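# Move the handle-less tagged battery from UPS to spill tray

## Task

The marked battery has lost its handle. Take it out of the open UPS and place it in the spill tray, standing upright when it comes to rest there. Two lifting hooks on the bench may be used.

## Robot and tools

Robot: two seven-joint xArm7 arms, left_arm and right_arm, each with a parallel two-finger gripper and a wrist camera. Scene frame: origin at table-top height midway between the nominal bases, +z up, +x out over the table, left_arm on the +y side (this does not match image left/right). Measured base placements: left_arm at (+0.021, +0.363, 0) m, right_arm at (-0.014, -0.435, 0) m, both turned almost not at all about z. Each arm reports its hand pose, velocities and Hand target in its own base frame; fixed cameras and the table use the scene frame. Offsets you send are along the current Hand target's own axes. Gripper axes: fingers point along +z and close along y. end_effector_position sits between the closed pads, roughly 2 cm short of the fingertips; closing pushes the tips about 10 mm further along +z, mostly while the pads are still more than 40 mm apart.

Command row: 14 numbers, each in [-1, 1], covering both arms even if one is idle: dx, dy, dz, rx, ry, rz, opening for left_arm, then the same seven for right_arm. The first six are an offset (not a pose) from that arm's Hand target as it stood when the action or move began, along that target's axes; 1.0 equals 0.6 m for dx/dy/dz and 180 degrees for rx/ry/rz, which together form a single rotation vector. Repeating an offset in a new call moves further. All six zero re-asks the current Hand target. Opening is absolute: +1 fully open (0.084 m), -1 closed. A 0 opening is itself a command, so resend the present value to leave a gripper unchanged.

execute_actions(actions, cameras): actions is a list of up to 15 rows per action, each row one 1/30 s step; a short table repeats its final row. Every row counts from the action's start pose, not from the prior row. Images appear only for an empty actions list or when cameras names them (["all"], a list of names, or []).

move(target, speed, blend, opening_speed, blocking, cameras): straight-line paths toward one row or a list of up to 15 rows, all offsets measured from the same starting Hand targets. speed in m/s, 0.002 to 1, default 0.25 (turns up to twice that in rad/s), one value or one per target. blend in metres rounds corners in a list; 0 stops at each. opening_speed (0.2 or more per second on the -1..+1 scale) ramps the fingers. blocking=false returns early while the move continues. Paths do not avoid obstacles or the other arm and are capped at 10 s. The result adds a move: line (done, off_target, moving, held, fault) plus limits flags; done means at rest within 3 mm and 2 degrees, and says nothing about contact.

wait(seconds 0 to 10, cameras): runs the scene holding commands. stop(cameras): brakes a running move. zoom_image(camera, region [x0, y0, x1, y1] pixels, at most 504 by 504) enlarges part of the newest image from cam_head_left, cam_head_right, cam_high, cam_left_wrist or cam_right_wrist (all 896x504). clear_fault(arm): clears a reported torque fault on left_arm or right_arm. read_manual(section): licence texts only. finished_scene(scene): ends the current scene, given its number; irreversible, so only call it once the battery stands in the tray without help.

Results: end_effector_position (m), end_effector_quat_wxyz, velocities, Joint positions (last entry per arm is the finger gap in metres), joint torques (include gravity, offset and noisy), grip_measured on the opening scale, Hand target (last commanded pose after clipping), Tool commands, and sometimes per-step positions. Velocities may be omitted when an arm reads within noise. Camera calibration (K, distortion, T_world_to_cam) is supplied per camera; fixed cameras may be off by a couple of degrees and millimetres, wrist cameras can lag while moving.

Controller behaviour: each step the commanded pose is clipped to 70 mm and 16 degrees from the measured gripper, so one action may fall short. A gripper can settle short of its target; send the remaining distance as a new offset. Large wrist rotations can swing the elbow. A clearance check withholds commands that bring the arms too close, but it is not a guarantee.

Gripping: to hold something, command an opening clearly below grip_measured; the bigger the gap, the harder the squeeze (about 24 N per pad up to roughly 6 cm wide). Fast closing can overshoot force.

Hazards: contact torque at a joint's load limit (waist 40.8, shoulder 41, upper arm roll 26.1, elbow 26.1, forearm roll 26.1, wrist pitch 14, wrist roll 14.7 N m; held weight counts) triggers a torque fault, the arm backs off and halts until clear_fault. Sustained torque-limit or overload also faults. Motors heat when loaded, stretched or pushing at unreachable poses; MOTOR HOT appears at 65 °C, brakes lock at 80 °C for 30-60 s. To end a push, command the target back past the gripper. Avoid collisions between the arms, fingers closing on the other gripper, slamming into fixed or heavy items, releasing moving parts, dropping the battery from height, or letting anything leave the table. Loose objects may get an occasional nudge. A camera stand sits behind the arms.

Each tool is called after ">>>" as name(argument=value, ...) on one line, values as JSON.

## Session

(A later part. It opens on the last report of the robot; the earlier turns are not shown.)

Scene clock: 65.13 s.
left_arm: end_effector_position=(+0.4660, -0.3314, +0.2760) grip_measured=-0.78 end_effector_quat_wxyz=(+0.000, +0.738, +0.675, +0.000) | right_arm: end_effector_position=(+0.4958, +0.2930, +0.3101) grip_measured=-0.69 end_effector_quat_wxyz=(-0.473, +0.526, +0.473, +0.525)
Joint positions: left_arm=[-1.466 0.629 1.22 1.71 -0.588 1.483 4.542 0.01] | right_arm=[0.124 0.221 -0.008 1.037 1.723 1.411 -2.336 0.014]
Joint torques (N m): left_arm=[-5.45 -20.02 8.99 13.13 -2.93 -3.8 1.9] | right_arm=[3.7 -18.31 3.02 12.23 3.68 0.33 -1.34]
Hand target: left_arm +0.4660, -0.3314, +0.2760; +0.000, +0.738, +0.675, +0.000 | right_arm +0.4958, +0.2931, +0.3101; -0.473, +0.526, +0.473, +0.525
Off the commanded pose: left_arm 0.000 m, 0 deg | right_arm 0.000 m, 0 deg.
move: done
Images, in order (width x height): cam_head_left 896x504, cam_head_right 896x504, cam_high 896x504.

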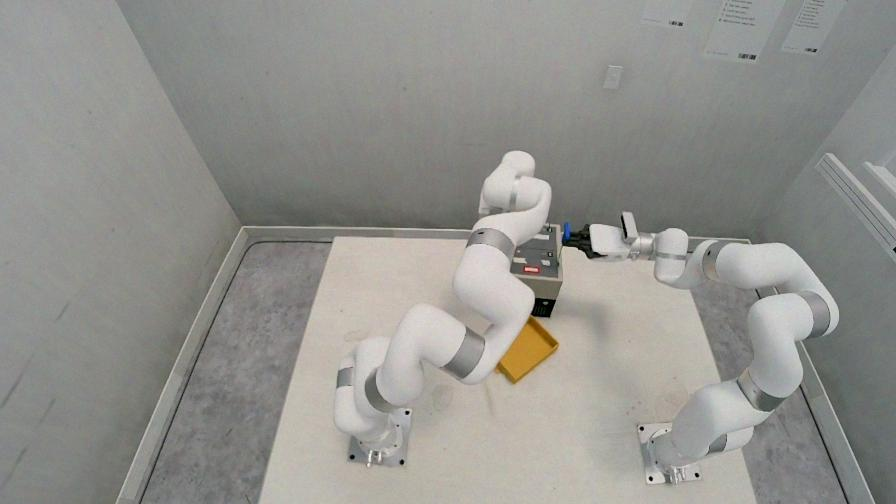

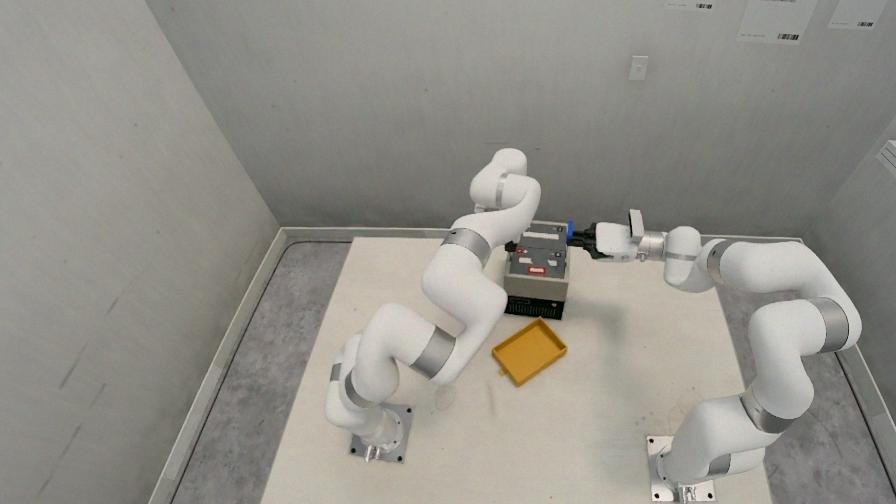

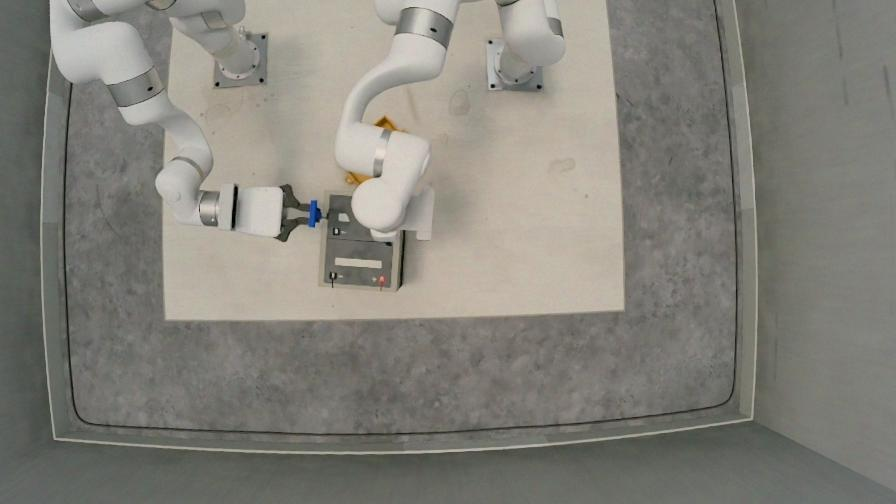

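>>> move(target=[0,0,0,0,0,0,-1,-0.0167,-0.0105,0.003,0,0,0,-1], speed=0.1, cameras=["cam_high","cam_head_left"])

>>> zoom_image(camera="cam_head_left", region=[535, 235, 585, 285])

>>> zoom_image(camera="cam_high", region=[305, 195, 345, 235])

Scene clock: 66.37 s.
left_arm: end_effector_position=(+0.4660, -0.3314, +0.2760) grip_measured=-0.78 end_effector_quat_wxyz=(+0.000, +0.738, +0.675, +0.000) | right_arm: end_effector_position=(+0.4897, +0.2955, +0.3001) grip_measured=-0.69 end_effector_quat_wxyz=(-0.473, +0.526, +0.473, +0.525)
Joint positions: left_arm=[-1.466 0.629 1.22 1.71 -0.588 1.483 4.542 0.01] | right_arm=[0.127 0.223 -0.004 1.012 1.732 1.409 -2.365 0.014]
Joint torques (N m): left_arm=[-5.39 -20.15 9.11 13.24 -2.88 -3.67 1.96] | right_arm=[4 -18.07 3.24 8.84 3.42 0.36 -1.19]
Hand target: left_arm +0.4660, -0.3314, +0.2760; +0.000, +0.738, +0.675, +0.000 | right_arm +0.4897, +0.2955, +0.3001; -0.473, +0.526, +0.473, +0.525
Off the commanded pose: left_arm 0.000 m, 0 deg | right_arm 0.000 m, 0 deg.
move: done
Images, in order (width x height): cam_head_left 896x504, cam_high 896x504.

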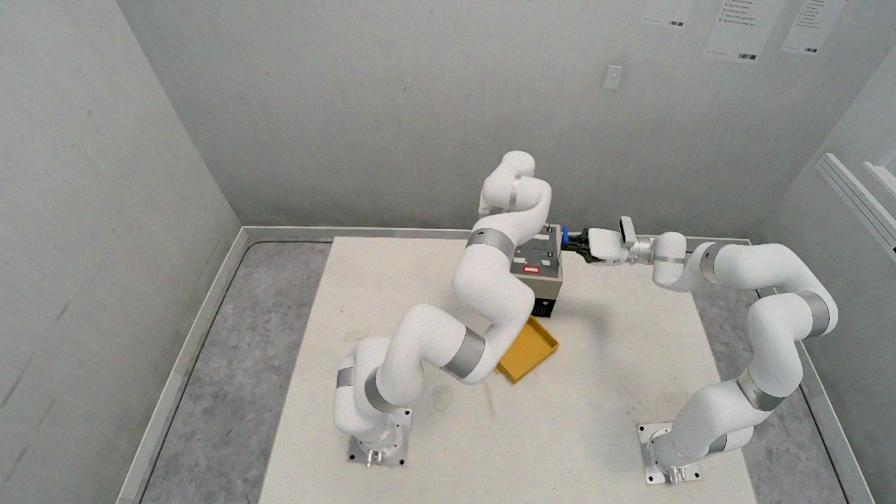

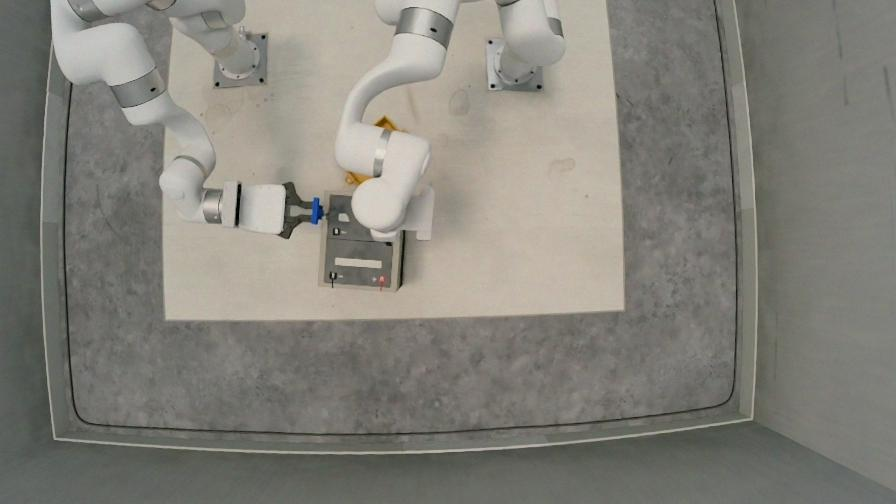

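Scaled by 10.080 from the camera's 896x504 image, which has a finer 1280x720 frame.

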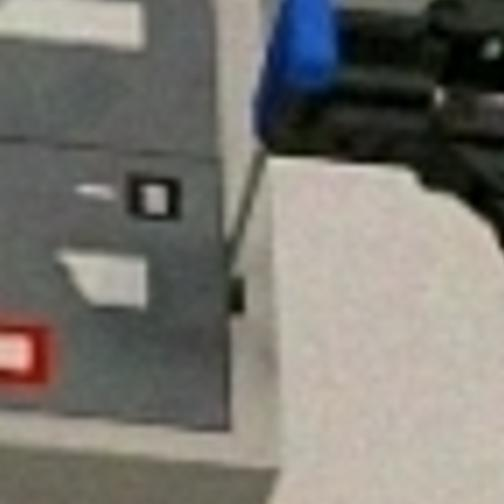

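Scaled by 12.600 from the camera's 896x504 image, which has a finer 1280x720 frame.

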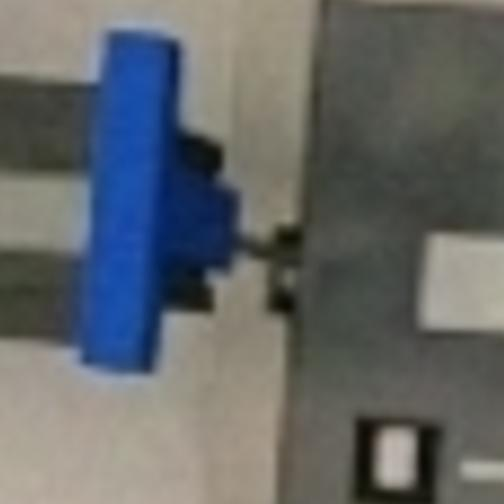

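>>> move(target=[0,0,0,0,0,0,-1,-0.0083,0,0,0,0,0,-1], speed=0.04, cameras=["cam_high","cam_head_left"])

>>> zoom_image(camera="cam_head_left", region=[535, 235, 585, 285])

>>> zoom_image(camera="cam_high", region=[305, 195, 345, 235])

Scene clock: 67.40 s.
left_arm: end_effector_position=(+0.4660, -0.3314, +0.2760) grip_measured=-0.78 end_effector_quat_wxyz=(+0.000, +0.738, +0.675, +0.000) | right_arm: end_effector_position=(+0.4897, +0.2956, +0.2951) grip_measured=-0.69 end_effector_quat_wxyz=(-0.473, +0.526, +0.473, +0.525)
Joint positions: left_arm=[-1.466 0.629 1.22 1.71 -0.588 1.483 4.542 0.01] | right_arm=[0.127 0.233 -0.004 1.011 1.734 1.411 -2.376 0.014]
Joint torques (N m): left_arm=[-5.25 -19.98 9.17 13.14 -2.84 -3.69 1.96] | right_arm=[-2.6 -18.33 -1.47 8.72 3.56 2.66 -1.42]
Hand target: left_arm +0.4660, -0.3314, +0.2760; +0.000, +0.738, +0.675, +0.000 | right_arm +0.4897, +0.2955, +0.2951; -0.473, +0.526, +0.473, +0.525
Off the commanded pose: left_arm 0.000 m, 0 deg | right_arm 0.000 m, 0 deg.
move: done
Images, in order (width x height): cam_head_left 896x504, cam_high 896x504.

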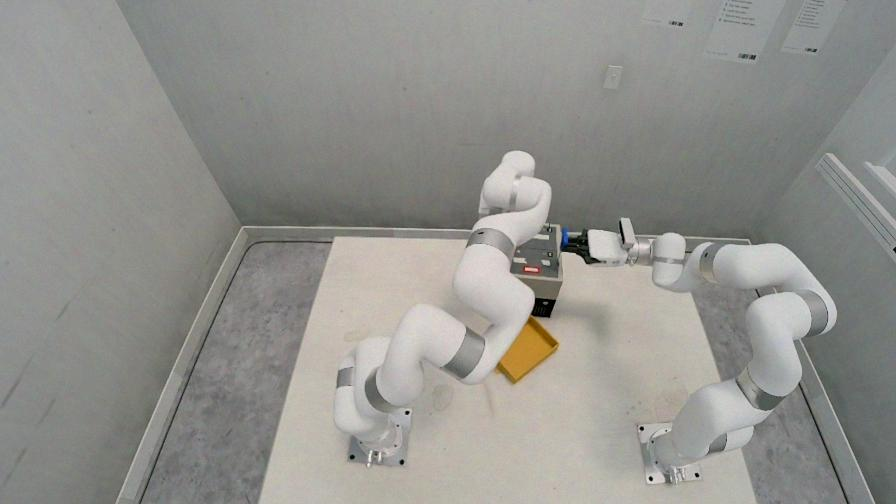

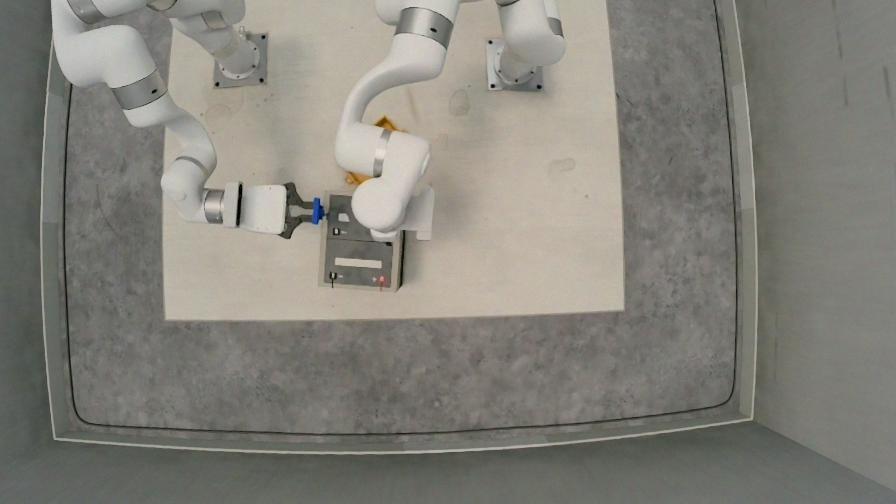

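Scaled by 10.080 from the camera's 896x504 image, which has a finer 1280x720 frame.

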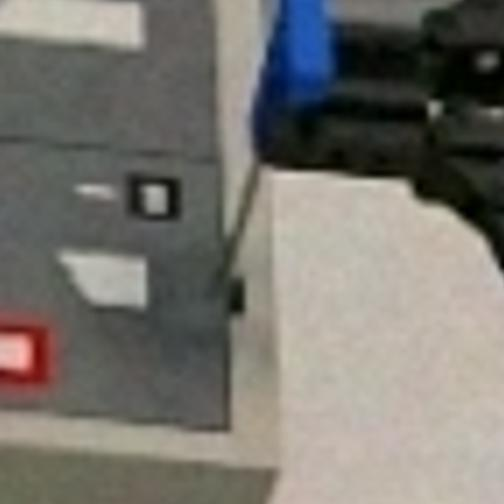

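Scaled by 12.600 from the camera's 896x504 image, which has a finer 1280x720 frame.

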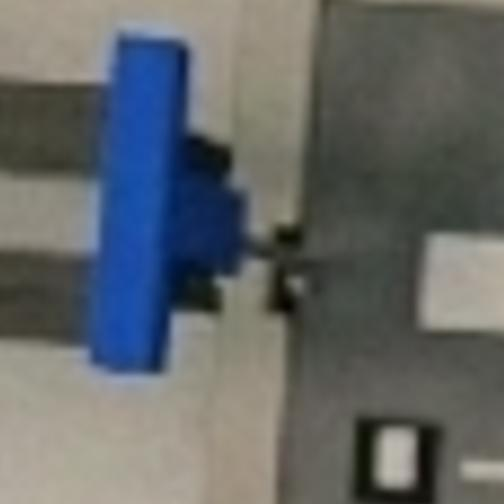

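>>> move(target=[[0,0,0,0,0,0,-1,0.005,-0.0017,-0.006,0,0,0,-1],[0,0,0,0,0,0,-1,0,-0.0017,-0.006,0,0,0,-1]], speed=0.05, cameras=["cam_high","cam_head_left"])

>>> zoom_image(camera="cam_head_left", region=[535, 235, 585, 285])

>>> zoom_image(camera="cam_high", region=[305, 195, 345, 235])

Scene clock: 68.80 s.
left_arm: end_effector_position=(+0.4660, -0.3314, +0.2760) grip_measured=-0.78 end_effector_quat_wxyz=(+0.000, +0.738, +0.675, +0.000) | right_arm: end_effector_position=(+0.4883, +0.2920, +0.2951) grip_measured=-0.69 end_effector_quat_wxyz=(-0.473, +0.526, +0.473, +0.525)
Joint positions: left_arm=[-1.466 0.629 1.22 1.71 -0.588 1.483 4.542 0.01] | right_arm=[0.122 0.228 -0.008 1.004 1.729 1.418 -2.376 0.014]
Joint torques (N m): left_arm=[-5.4 -20.02 9.04 13.26 -2.79 -3.67 1.91] | right_arm=[-3.74 -18.26 -2.36 8.8 3.36 2.67 -1.13]
Hand target: left_arm +0.4660, -0.3314, +0.2760; +0.000, +0.738, +0.675, +0.000 | right_arm +0.4883, +0.2920, +0.2951; -0.473, +0.526, +0.473, +0.525
Off the commanded pose: left_arm 0.000 m, 0 deg | right_arm 0.000 m, 0 deg.
move: done
Images, in order (width x height): cam_head_left 896x504, cam_high 896x504.

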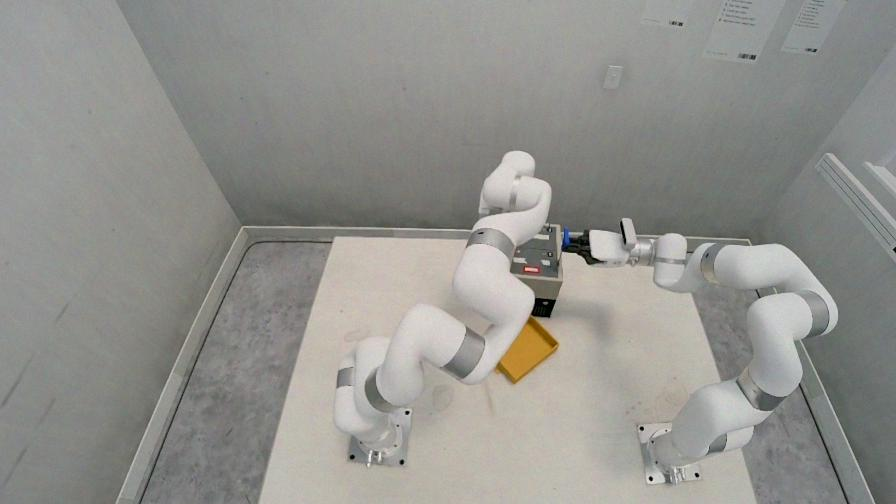

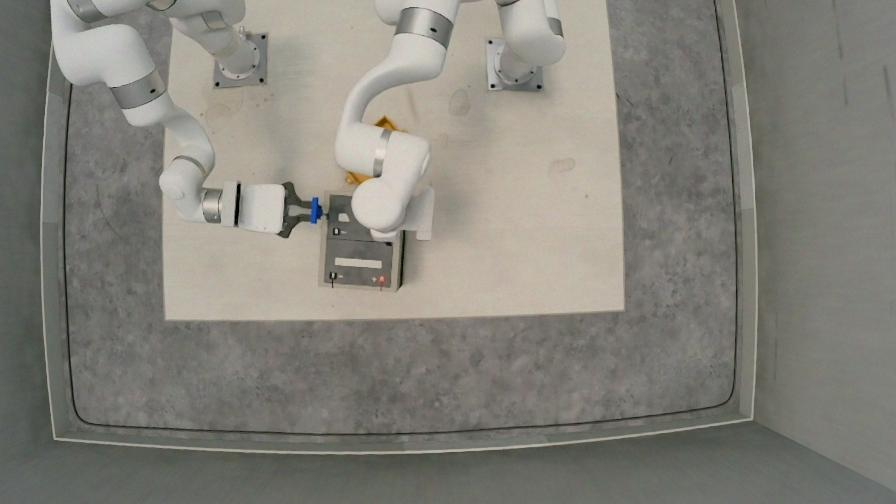

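Scaled by 10.080 from the camera's 896x504 image, which has a finer 1280x720 frame.

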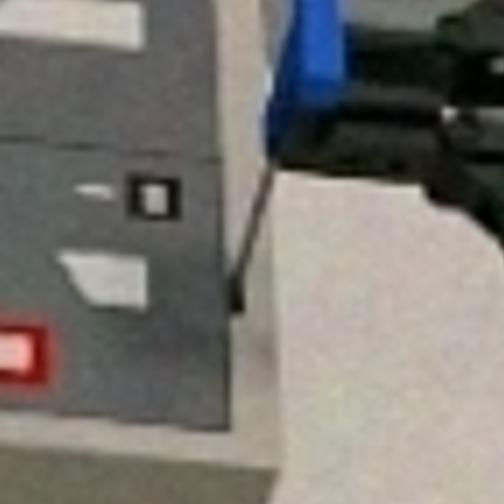

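Scaled by 12.600 from the camera's 896x504 image, which has a finer 1280x720 frame.

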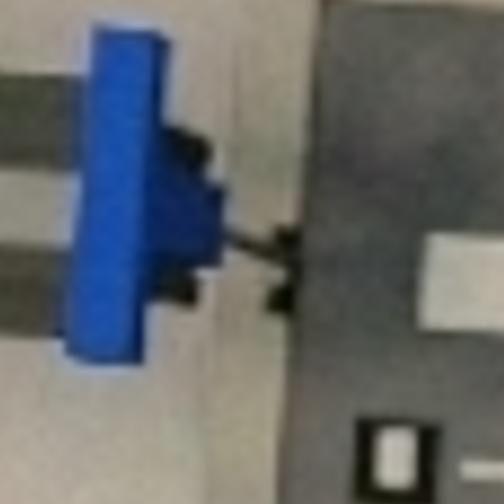

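>>> move(target=[0,0,0,0,0,0,-1,-0.022,0,0,0,0,0,-1], speed=0.04, cameras=["cam_head_left","cam_high"])

>>> zoom_image(camera="cam_head_left", region=[535, 235, 585, 285])

>>> zoom_image(camera="cam_high", region=[305, 195, 345, 235])

Scene clock: 69.73 s.
left_arm: end_effector_position=(+0.4660, -0.3314, +0.2760) grip_measured=-0.78 end_effector_quat_wxyz=(+0.000, +0.738, +0.675, +0.000) | right_arm: end_effector_position=(+0.4883, +0.2920, +0.2819) grip_measured=-0.69 end_effector_quat_wxyz=(-0.473, +0.526, +0.473, +0.525)
Joint positions: left_arm=[-1.466 0.629 1.22 1.71 -0.588 1.483 4.542 0.01] | right_arm=[0.122 0.255 -0.008 1.001 1.732 1.423 -2.405 0.014]
Joint torques (N m): left_arm=[-5.4 -20.12 9.21 13.2 -2.89 -3.66 1.8] | right_arm=[-3.6 -18.62 -2.24 8.47 3.46 2.85 -1.23]
Hand target: left_arm +0.4660, -0.3314, +0.2760; +0.000, +0.738, +0.675, +0.000 | right_arm +0.4883, +0.2920, +0.2819; -0.473, +0.526, +0.473, +0.525
Off the commanded pose: left_arm 0.000 m, 0 deg | right_arm 0.000 m, 0 deg.
move: done
Images, in order (width x height): cam_head_left 896x504, cam_high 896x504.

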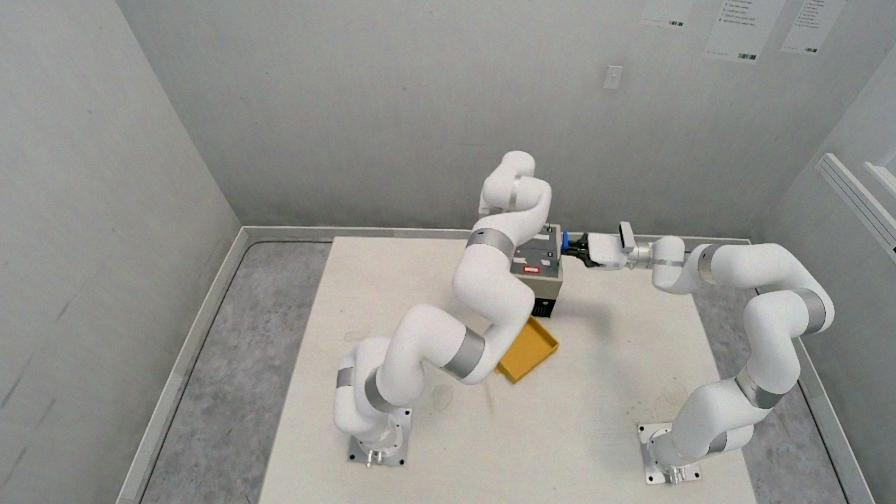

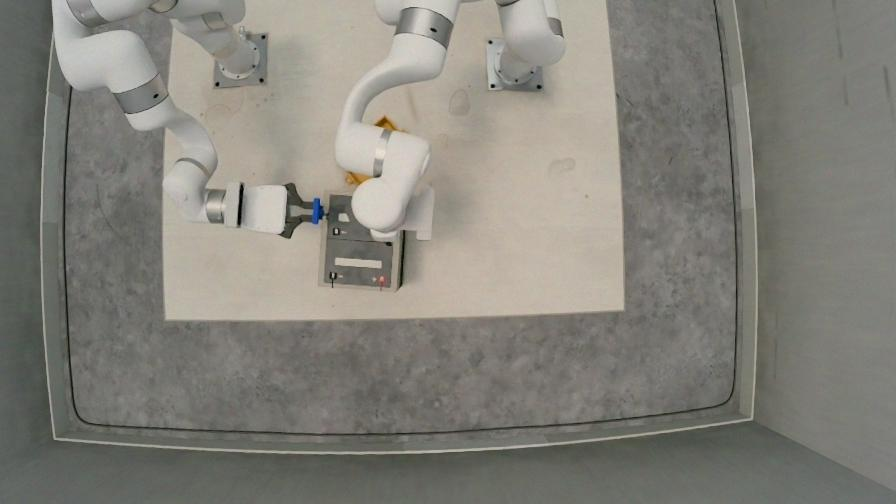

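Scaled by 10.080 from the camera's 896x504 image, which has a finer 1280x720 frame.

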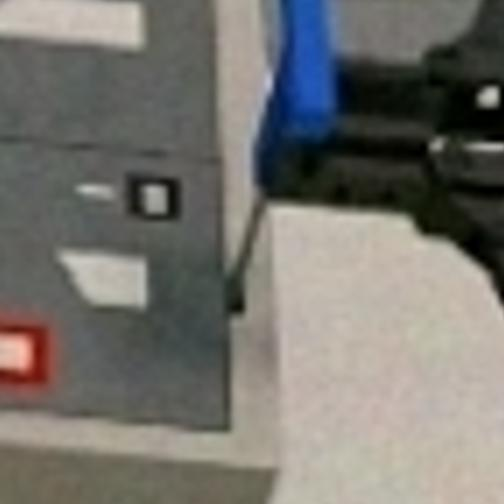

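Scaled by 12.600 from the camera's 896x504 image, which has a finer 1280x720 frame.

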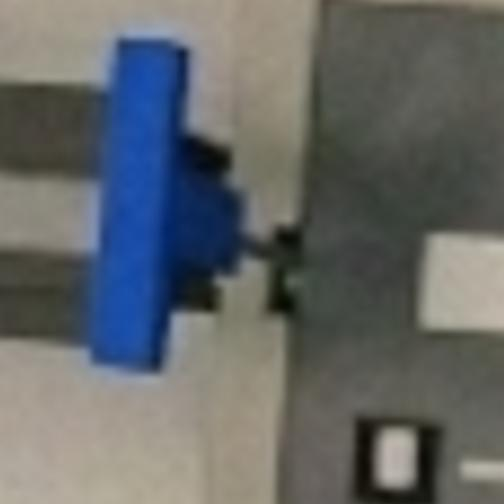

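>>> move(target=[0,0,0,0,0,0,-1,-0.033,0,0,0,0,0,-1], speed=0.05, cameras=["cam_head_left"])

>>> zoom_image(camera="cam_head_left", region=[535, 220, 605, 290])

Scene clock: 71.80 s.
left_arm: end_effector_position=(+0.4660, -0.3314, +0.2760) grip_measured=-0.78 end_effector_quat_wxyz=(+0.000, +0.738, +0.675, +0.000) | right_arm: end_effector_position=(+0.4883, +0.2920, +0.2621) grip_measured=-0.69 end_effector_quat_wxyz=(-0.473, +0.526, +0.473, +0.525)
Joint positions: left_arm=[-1.466 0.629 1.22 1.71 -0.588 1.483 4.542 0.01] | right_arm=[0.12 0.296 -0.008 1 1.738 1.431 -2.448 0.014]
Joint torques (N m): left_arm=[-5.29 -20 9.44 13.27 -2.88 -3.77 1.95] | right_arm=[-3.36 -18.6 -1.64 11.4 3.14 2.87 -1.17]
Hand target: left_arm +0.4660, -0.3314, +0.2760; +0.000, +0.738, +0.675, +0.000 | right_arm +0.4883, +0.2920, +0.2621; -0.473, +0.526, +0.473, +0.525
Off the commanded pose: left_arm 0.000 m, 0 deg | right_arm 0.000 m, 0 deg.
move: done
Images, in order (width x height): cam_head_left 896x504.

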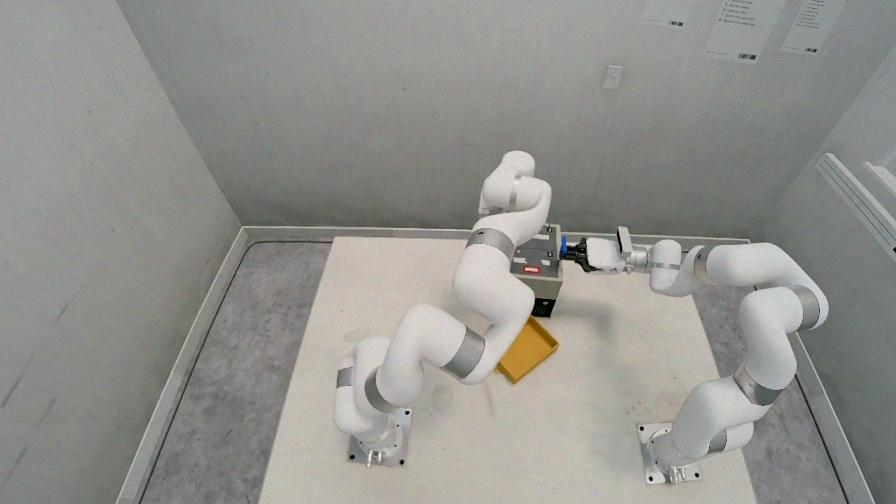

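Scaled by 7.200 from the camera's 896x504 image, which has a finer 1280x720 frame.

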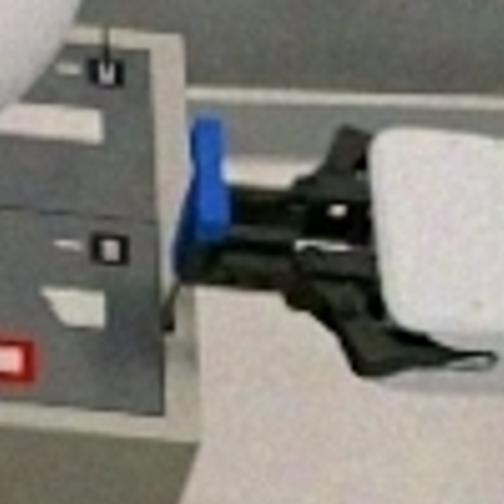

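>>> move(target=[[0,0,0,0,0,0,-1,-0.005,0,0,0,0,0,-1],[0,0,0,0,0,0,-1,-0.005,0,0,0,0,0,0],[0,0,0,0,0,0,-1,-0.005,0,-0.15,0,0,0,0],[0,0,0,0,0,0,-1,0.245,0,-0.15,0,0,0,0],[0,0,0,0,0,0,-1,0.163,0,0.028,0.385,-0.385,-0.385,0]], speed=[0.05,0.1,0.2,0.4,0.4], blend=[0,0,0.01,0.03,0], opening_speed=1.5, cameras=["cam_right_wrist","cam_head_left"])

>>> zoom_image(camera="cam_head_left", region=[500, 180, 620, 290])

Scene clock: 77.90 s.
left_arm: end_effector_position=(+0.4660, -0.3314, +0.2760) grip_measured=-0.78 end_effector_quat_wxyz=(+0.000, +0.738, +0.675, +0.000) | right_arm: end_effector_position=(+0.4902, +0.3088, +0.3598) grip_measured=-0.01 end_effector_quat_wxyz=(+0.000, +0.052, +0.999, -0.001)
Joint positions: left_arm=[-1.466 0.629 1.22 1.71 -0.588 1.483 4.542 0.01] | right_arm=[0.55 0.416 0.018 2.046 -0.009 1.632 -2.471 0.044]
Joint torques (N m): left_arm=[-5.4 -20.46 9.59 13.4 -2.66 -3.68 1.89] | right_arm=[3.23 -39.15 -3.04 9.37 -2.16 -3.23 -1.23]
Hand target: left_arm +0.4660, -0.3314, +0.2760; +0.000, +0.738, +0.675, +0.000 | right_arm +0.4901, +0.3088, +0.3599; +0.000, +0.052, +0.999, -0.001
Off the commanded pose: left_arm 0.000 m, 0 deg | right_arm 0.000 m, 0 deg.
move: done
camera_calibration:
cam_right_wrist: T_world_to_cam=[[0.123015, 0.992404, -0.00110389, -0.333295], [0.992283, -0.122983, 0.0158072, -0.392292], [0.0155513, -0.00303989, -0.999874, 0.48531], [0, 0, 0, 1]] pos_world=[0.422718, 0.283994, 0.491082]
Images, in order (width x height): cam_head_left 896x504, cam_right_wrist 896x504.

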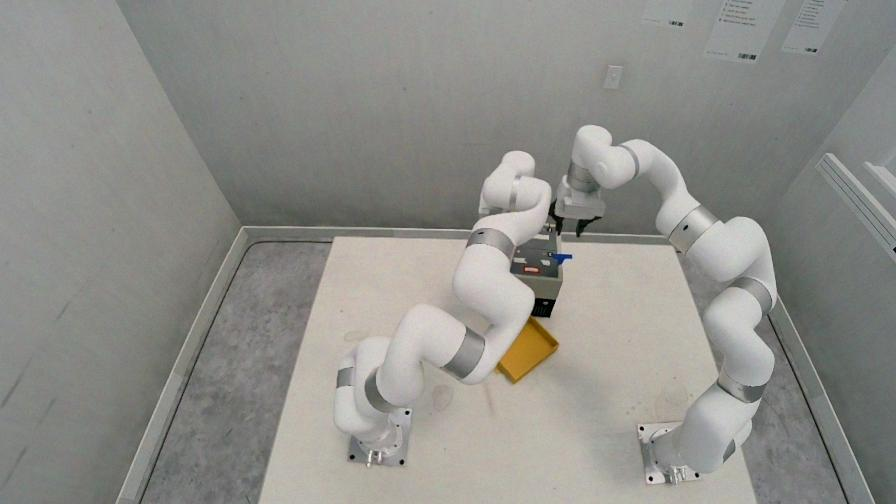

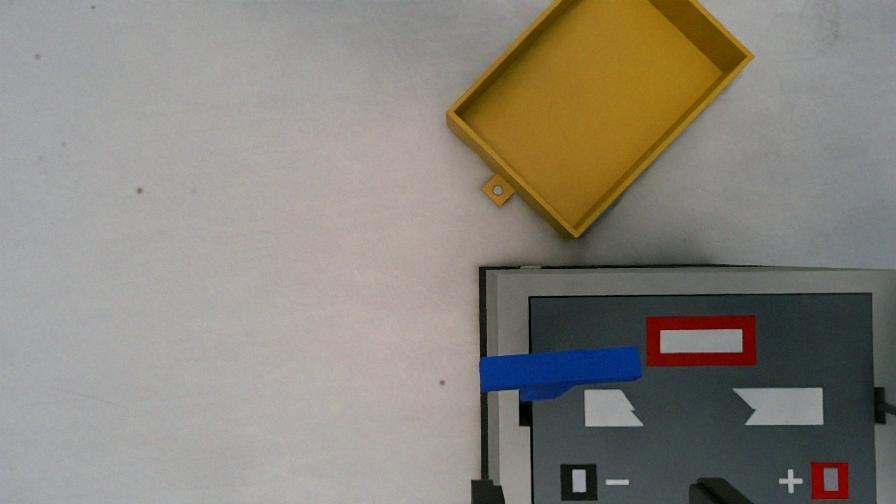

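Scaled by 4.200 from the camera's 896x504 image, which has a finer 1280x720 frame.

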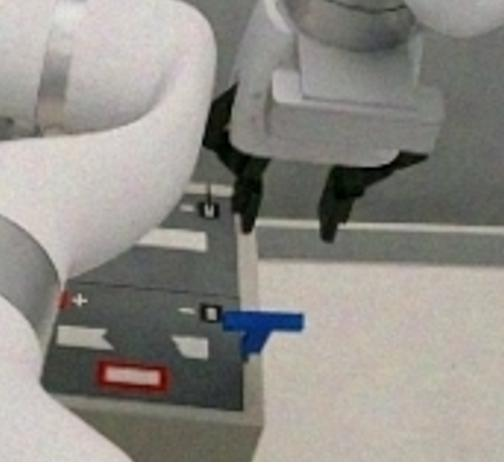

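>>> move(target=[[0,0,0,0,0,0,-1,0.0543,0.01,0.0655,0.0866,-0.0555,-0.518,0],[0,0,0,0,0,0,-1,0.0273,0.0053,0.158,0.0866,-0.0555,-0.518,0],[0,0,0,0,0,0,-1,0.0273,0.0053,0.158,0.0866,-0.0555,-0.518,-1]], speed=[0.4,0.12,0.1], opening_speed=1.5, cameras=["cam_right_wrist","cam_head_right"])

>>> zoom_image(camera="cam_head_right", region=[500, 180, 620, 290])

Scene clock: 83.00 s.
left_arm: end_effector_position=(+0.4660, -0.3314, +0.2760) grip_measured=-0.78 end_effector_quat_wxyz=(+0.000, +0.738, +0.675, +0.000) | right_arm: end_effector_position=(+0.4741, +0.3135, +0.2650) grip_measured=-0.76 end_effector_quat_wxyz=(-0.070, +0.688, -0.712, +0.125)
Joint positions: left_arm=[-1.466 0.629 1.22 1.71 -0.588 1.483 4.542 0.01] | right_arm=[0.515 0.18 0.169 1.383 -0.307 1.061 -3.868 0.011]
Joint torques (N m): left_arm=[-5.16 -20.25 9.85 13.23 -2.4 -3.59 1.94] | right_arm=[-3.61 -19.1 -2.36 12.23 -2.12 -3.22 1.05]
Hand target: left_arm +0.4660, -0.3314, +0.2760; +0.000, +0.738, +0.675, +0.000 | right_arm +0.4741, +0.3135, +0.2651; -0.070, +0.688, -0.712, +0.125
Off the commanded pose: left_arm 0.000 m, 0 deg | right_arm 0.000 m, 0 deg.
move: done
camera_calibration:
cam_right_wrist: T_world_to_cam=[[-0.960433, 0.0425768, -0.275237, 0.548077], [0.0588265, 0.996962, -0.0510524, -0.265177], [0.272227, -0.0652236, -0.96002, 0.278028], [0, 0, 0, 1]] pos_world=[0.466304, 0.25917, 0.404225]
Images, in order (width x height): cam_head_right 896x504, cam_right_wrist 896x504.

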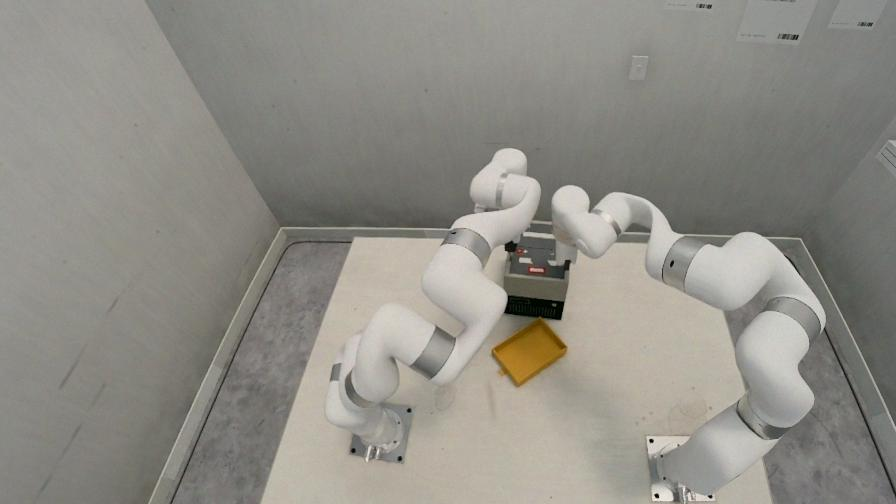

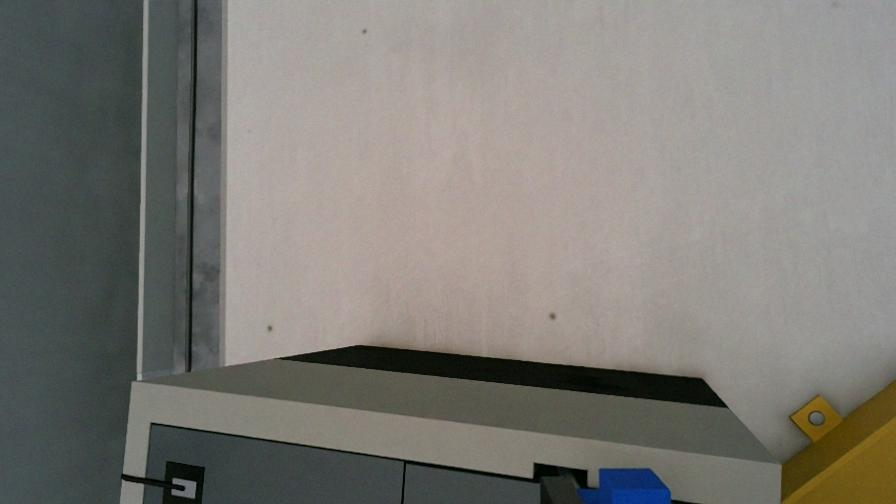

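Scaled by 4.200 from the camera's 896x504 image, which has a finer 1280x720 frame.

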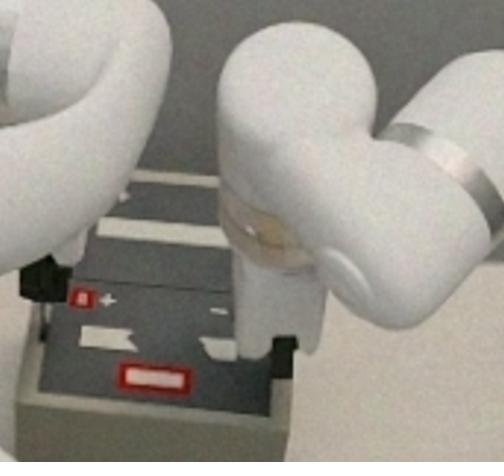

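>>> move(target=[0,0,0,0,0,0,-1,0.008,-0.029,-0.001,-0.0897,-0.0197,0.0224,-1], speed=0.08, cameras=["cam_right_wrist"])

>>> move(target=[0,0,0,0,0,0,-1,0,0,-0.018,0,0,0,-1], speed=0.04, cameras=["cam_right_wrist","cam_head_right"])

>>> zoom_image(camera="cam_head_right", region=[500, 210, 580, 290])

Scene clock: 85.63 s.
left_arm: end_effector_position=(+0.4660, -0.3314, +0.2760) grip_measured=-0.78 end_effector_quat_wxyz=(+0.000, +0.738, +0.675, +0.000) | right_arm: end_effector_position=(+0.4905, +0.3084, +0.2708) grip_measured=-0.78 end_effector_quat_wxyz=(-0.001, -0.669, +0.743, +0.000)
Joint positions: left_arm=[-1.466 0.629 1.22 1.71 -0.588 1.483 4.542 0.01] | right_arm=[0.429 0.365 0.168 1.709 -0.062 1.35 -4.007 0.01]
Joint torques (N m): left_arm=[-5.29 -20.32 10.06 13.19 -2.34 -3.6 1.84] | right_arm=[-1.91 -24.06 6.51 13.77 3.59 -1.64 -1.25]
Hand target: left_arm +0.4660, -0.3314, +0.2760; +0.000, +0.738, +0.675, +0.000 | right_arm +0.4905, +0.3084, +0.2708; -0.001, -0.669, +0.743, +0.000
Off the commanded pose: left_arm 0.000 m, 0 deg | right_arm 0.000 m, 0 deg.
move: done
camera_calibration:
cam_right_wrist: T_world_to_cam=[[-0.992178, 0.124823, 0.00151845, 0.480786], [0.124832, 0.992063, 0.0150855, -0.309522], [0.000376616, 0.015157, -0.999885, 0.398089], [0, 0, 0, 1]] pos_world=[0.515513, 0.241019, 0.401982]
Images, in order (width x height): cam_right_wrist 896x504.

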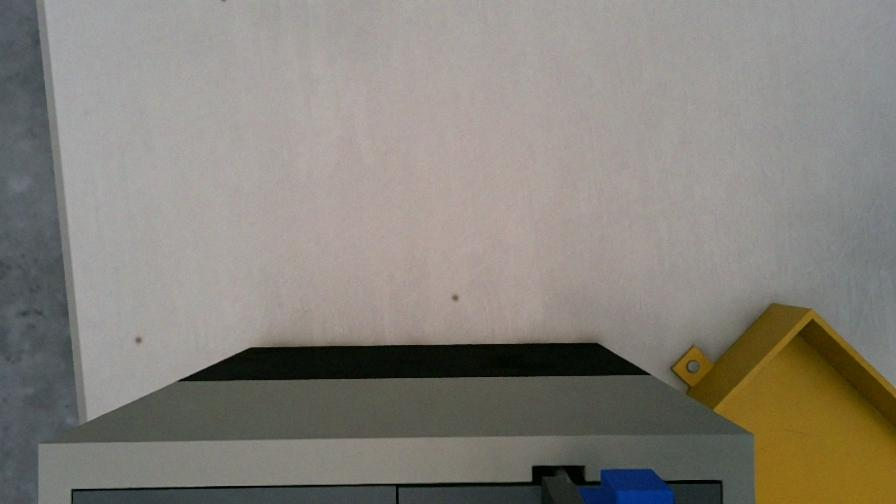

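Scene clock: 86.40 s.
left_arm: end_effector_position=(+0.4660, -0.3314, +0.2760) grip_measured=-0.78 end_effector_quat_wxyz=(+0.000, +0.738, +0.675, +0.000) | right_arm: end_effector_position=(+0.4904, +0.3084, +0.2813) grip_measured=-0.78 end_effector_quat_wxyz=(-0.001, -0.669, +0.743, +0.000)
Joint positions: left_arm=[-1.466 0.629 1.22 1.71 -0.588 1.483 4.542 0.01] | right_arm=[0.43 0.366 0.168 1.74 -0.062 1.381 -4.007 0.01]
Joint torques (N m): left_arm=[-5.39 -20.6 10.08 13.17 -2.27 -3.6 1.89] | right_arm=[4.45 -35.43 6.08 17.69 1.39 -1.72 -1.2]
Hand target: left_arm +0.4660, -0.3314, +0.2760; +0.000, +0.738, +0.675, +0.000 | right_arm +0.4905, +0.3084, +0.2816; -0.001, -0.669, +0.743, +0.000
Off the commanded pose: left_arm 0.000 m, 0 deg | right_arm 0.000 m, 0 deg.
move: done
camera_calibration:
cam_right_wrist: T_world_to_cam=[[-0.992177, 0.124825, 0.00198956, 0.480674], [0.124841, 0.992066, 0.0148247, -0.309591], [-0.000123287, 0.0149571, -0.999888, 0.408894], [0, 0, 0, 1]] pos_world=[0.515613, 0.241019, 0.412482]
Images, in order (width x height): cam_head_right 896x504, cam_right_wrist 896x504.

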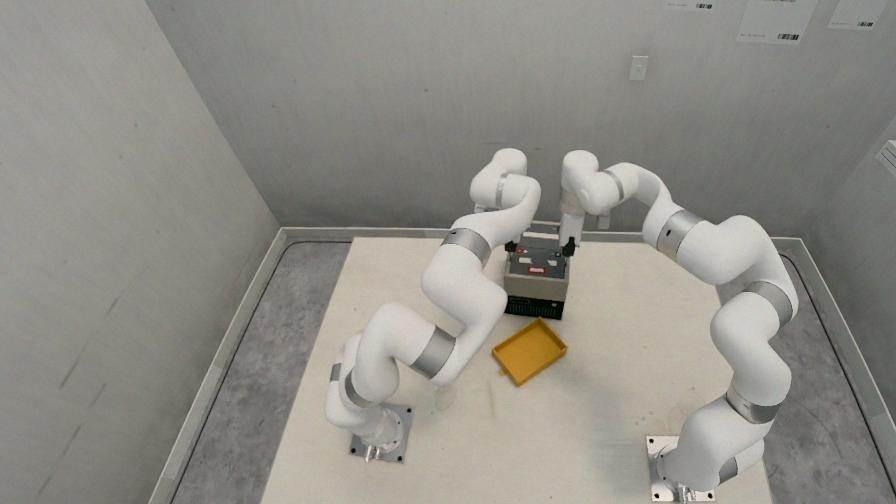

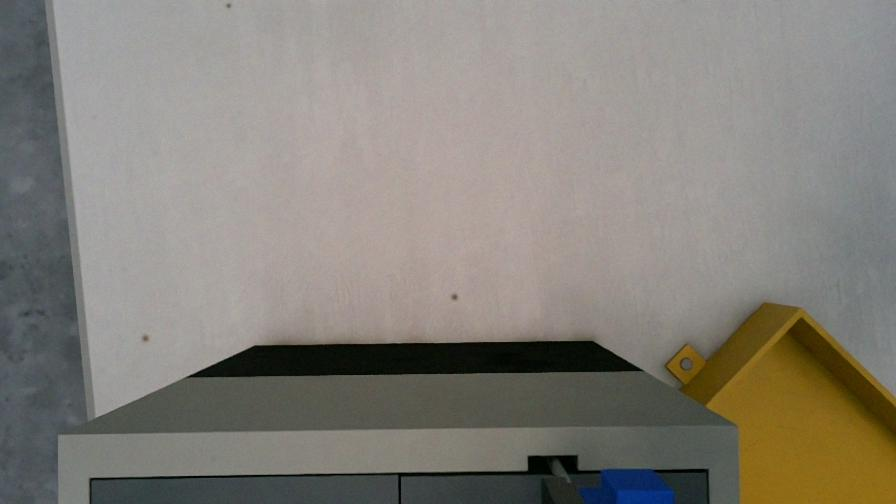

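Scaled by 6.300 from the camera's 896x504 image, which has a finer 1280x720 frame.

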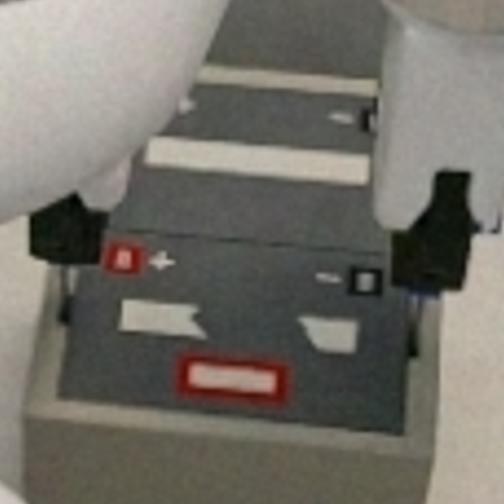

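>>> move(target=[[0,0,-0.01,0,0,0,-1,0,0,-0.003,0,0,0,-1],[0,0,-0.06,0,0,0,-1,0,0,-0.053,0,0,0,-1]], speed=0.04, cameras=["cam_high","cam_head_right"])

>>> zoom_image(camera="cam_head_right", region=[480, 190, 600, 320])

Scene clock: 89.70 s.
left_arm: end_effector_position=(+0.4660, -0.3314, +0.3120) grip_measured=-0.78 end_effector_quat_wxyz=(+0.000, +0.738, +0.675, +0.000) | right_arm: end_effector_position=(+0.4905, +0.3084, +0.3133) grip_measured=-0.78 end_effector_quat_wxyz=(-0.001, -0.669, +0.743, +0.000)
Joint positions: left_arm=[-1.422 0.619 1.22 1.822 -0.576 1.581 4.523 0.01] | right_arm=[0.435 0.376 0.169 1.846 -0.063 1.477 -4.008 0.01]
Joint torques (N m): left_arm=[3.92 -32.72 14.74 25.42 2.29 -1.32 -1.98] | right_arm=[3.73 -35.41 4.81 18.63 -2.15 -2.87 -1.2]
Hand target: left_arm +0.4660, -0.3314, +0.3120; +0.000, +0.738, +0.675, +0.000 | right_arm +0.4905, +0.3084, +0.3134; -0.001, -0.669, +0.743, +0.000
Off the commanded pose: left_arm 0.000 m, 0 deg | right_arm 0.000 m, 0 deg.
move: done
Images, in order (width x height): cam_head_right 896x504, cam_high 896x504.

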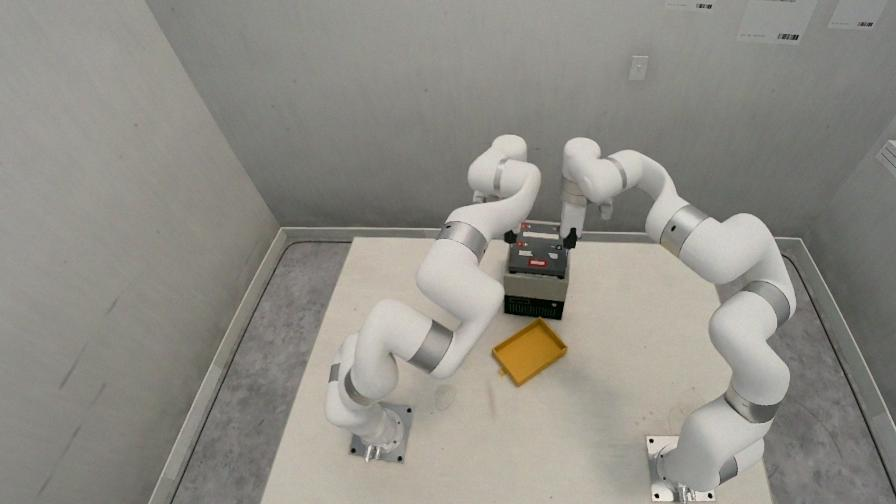

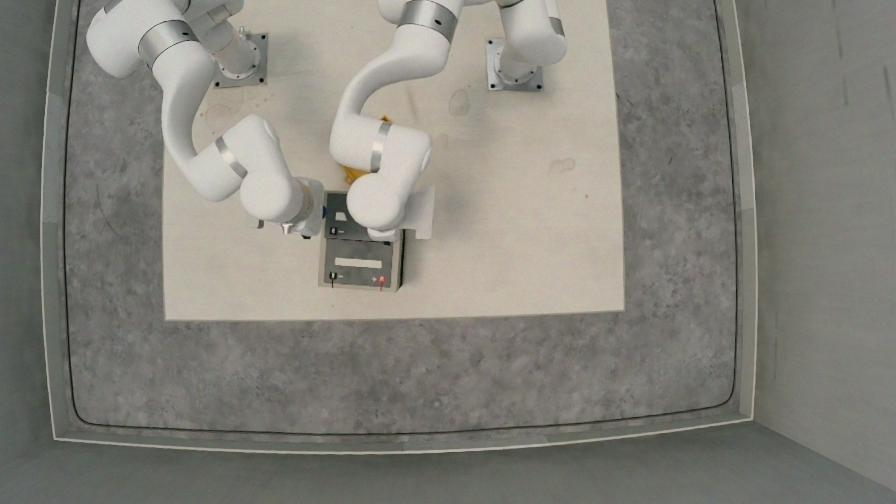

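Scaled by 3.877 from the camera's 896x504 image, which has a finer 1280x720 frame.

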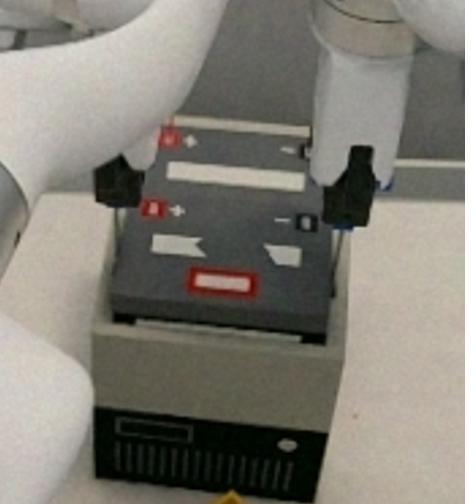

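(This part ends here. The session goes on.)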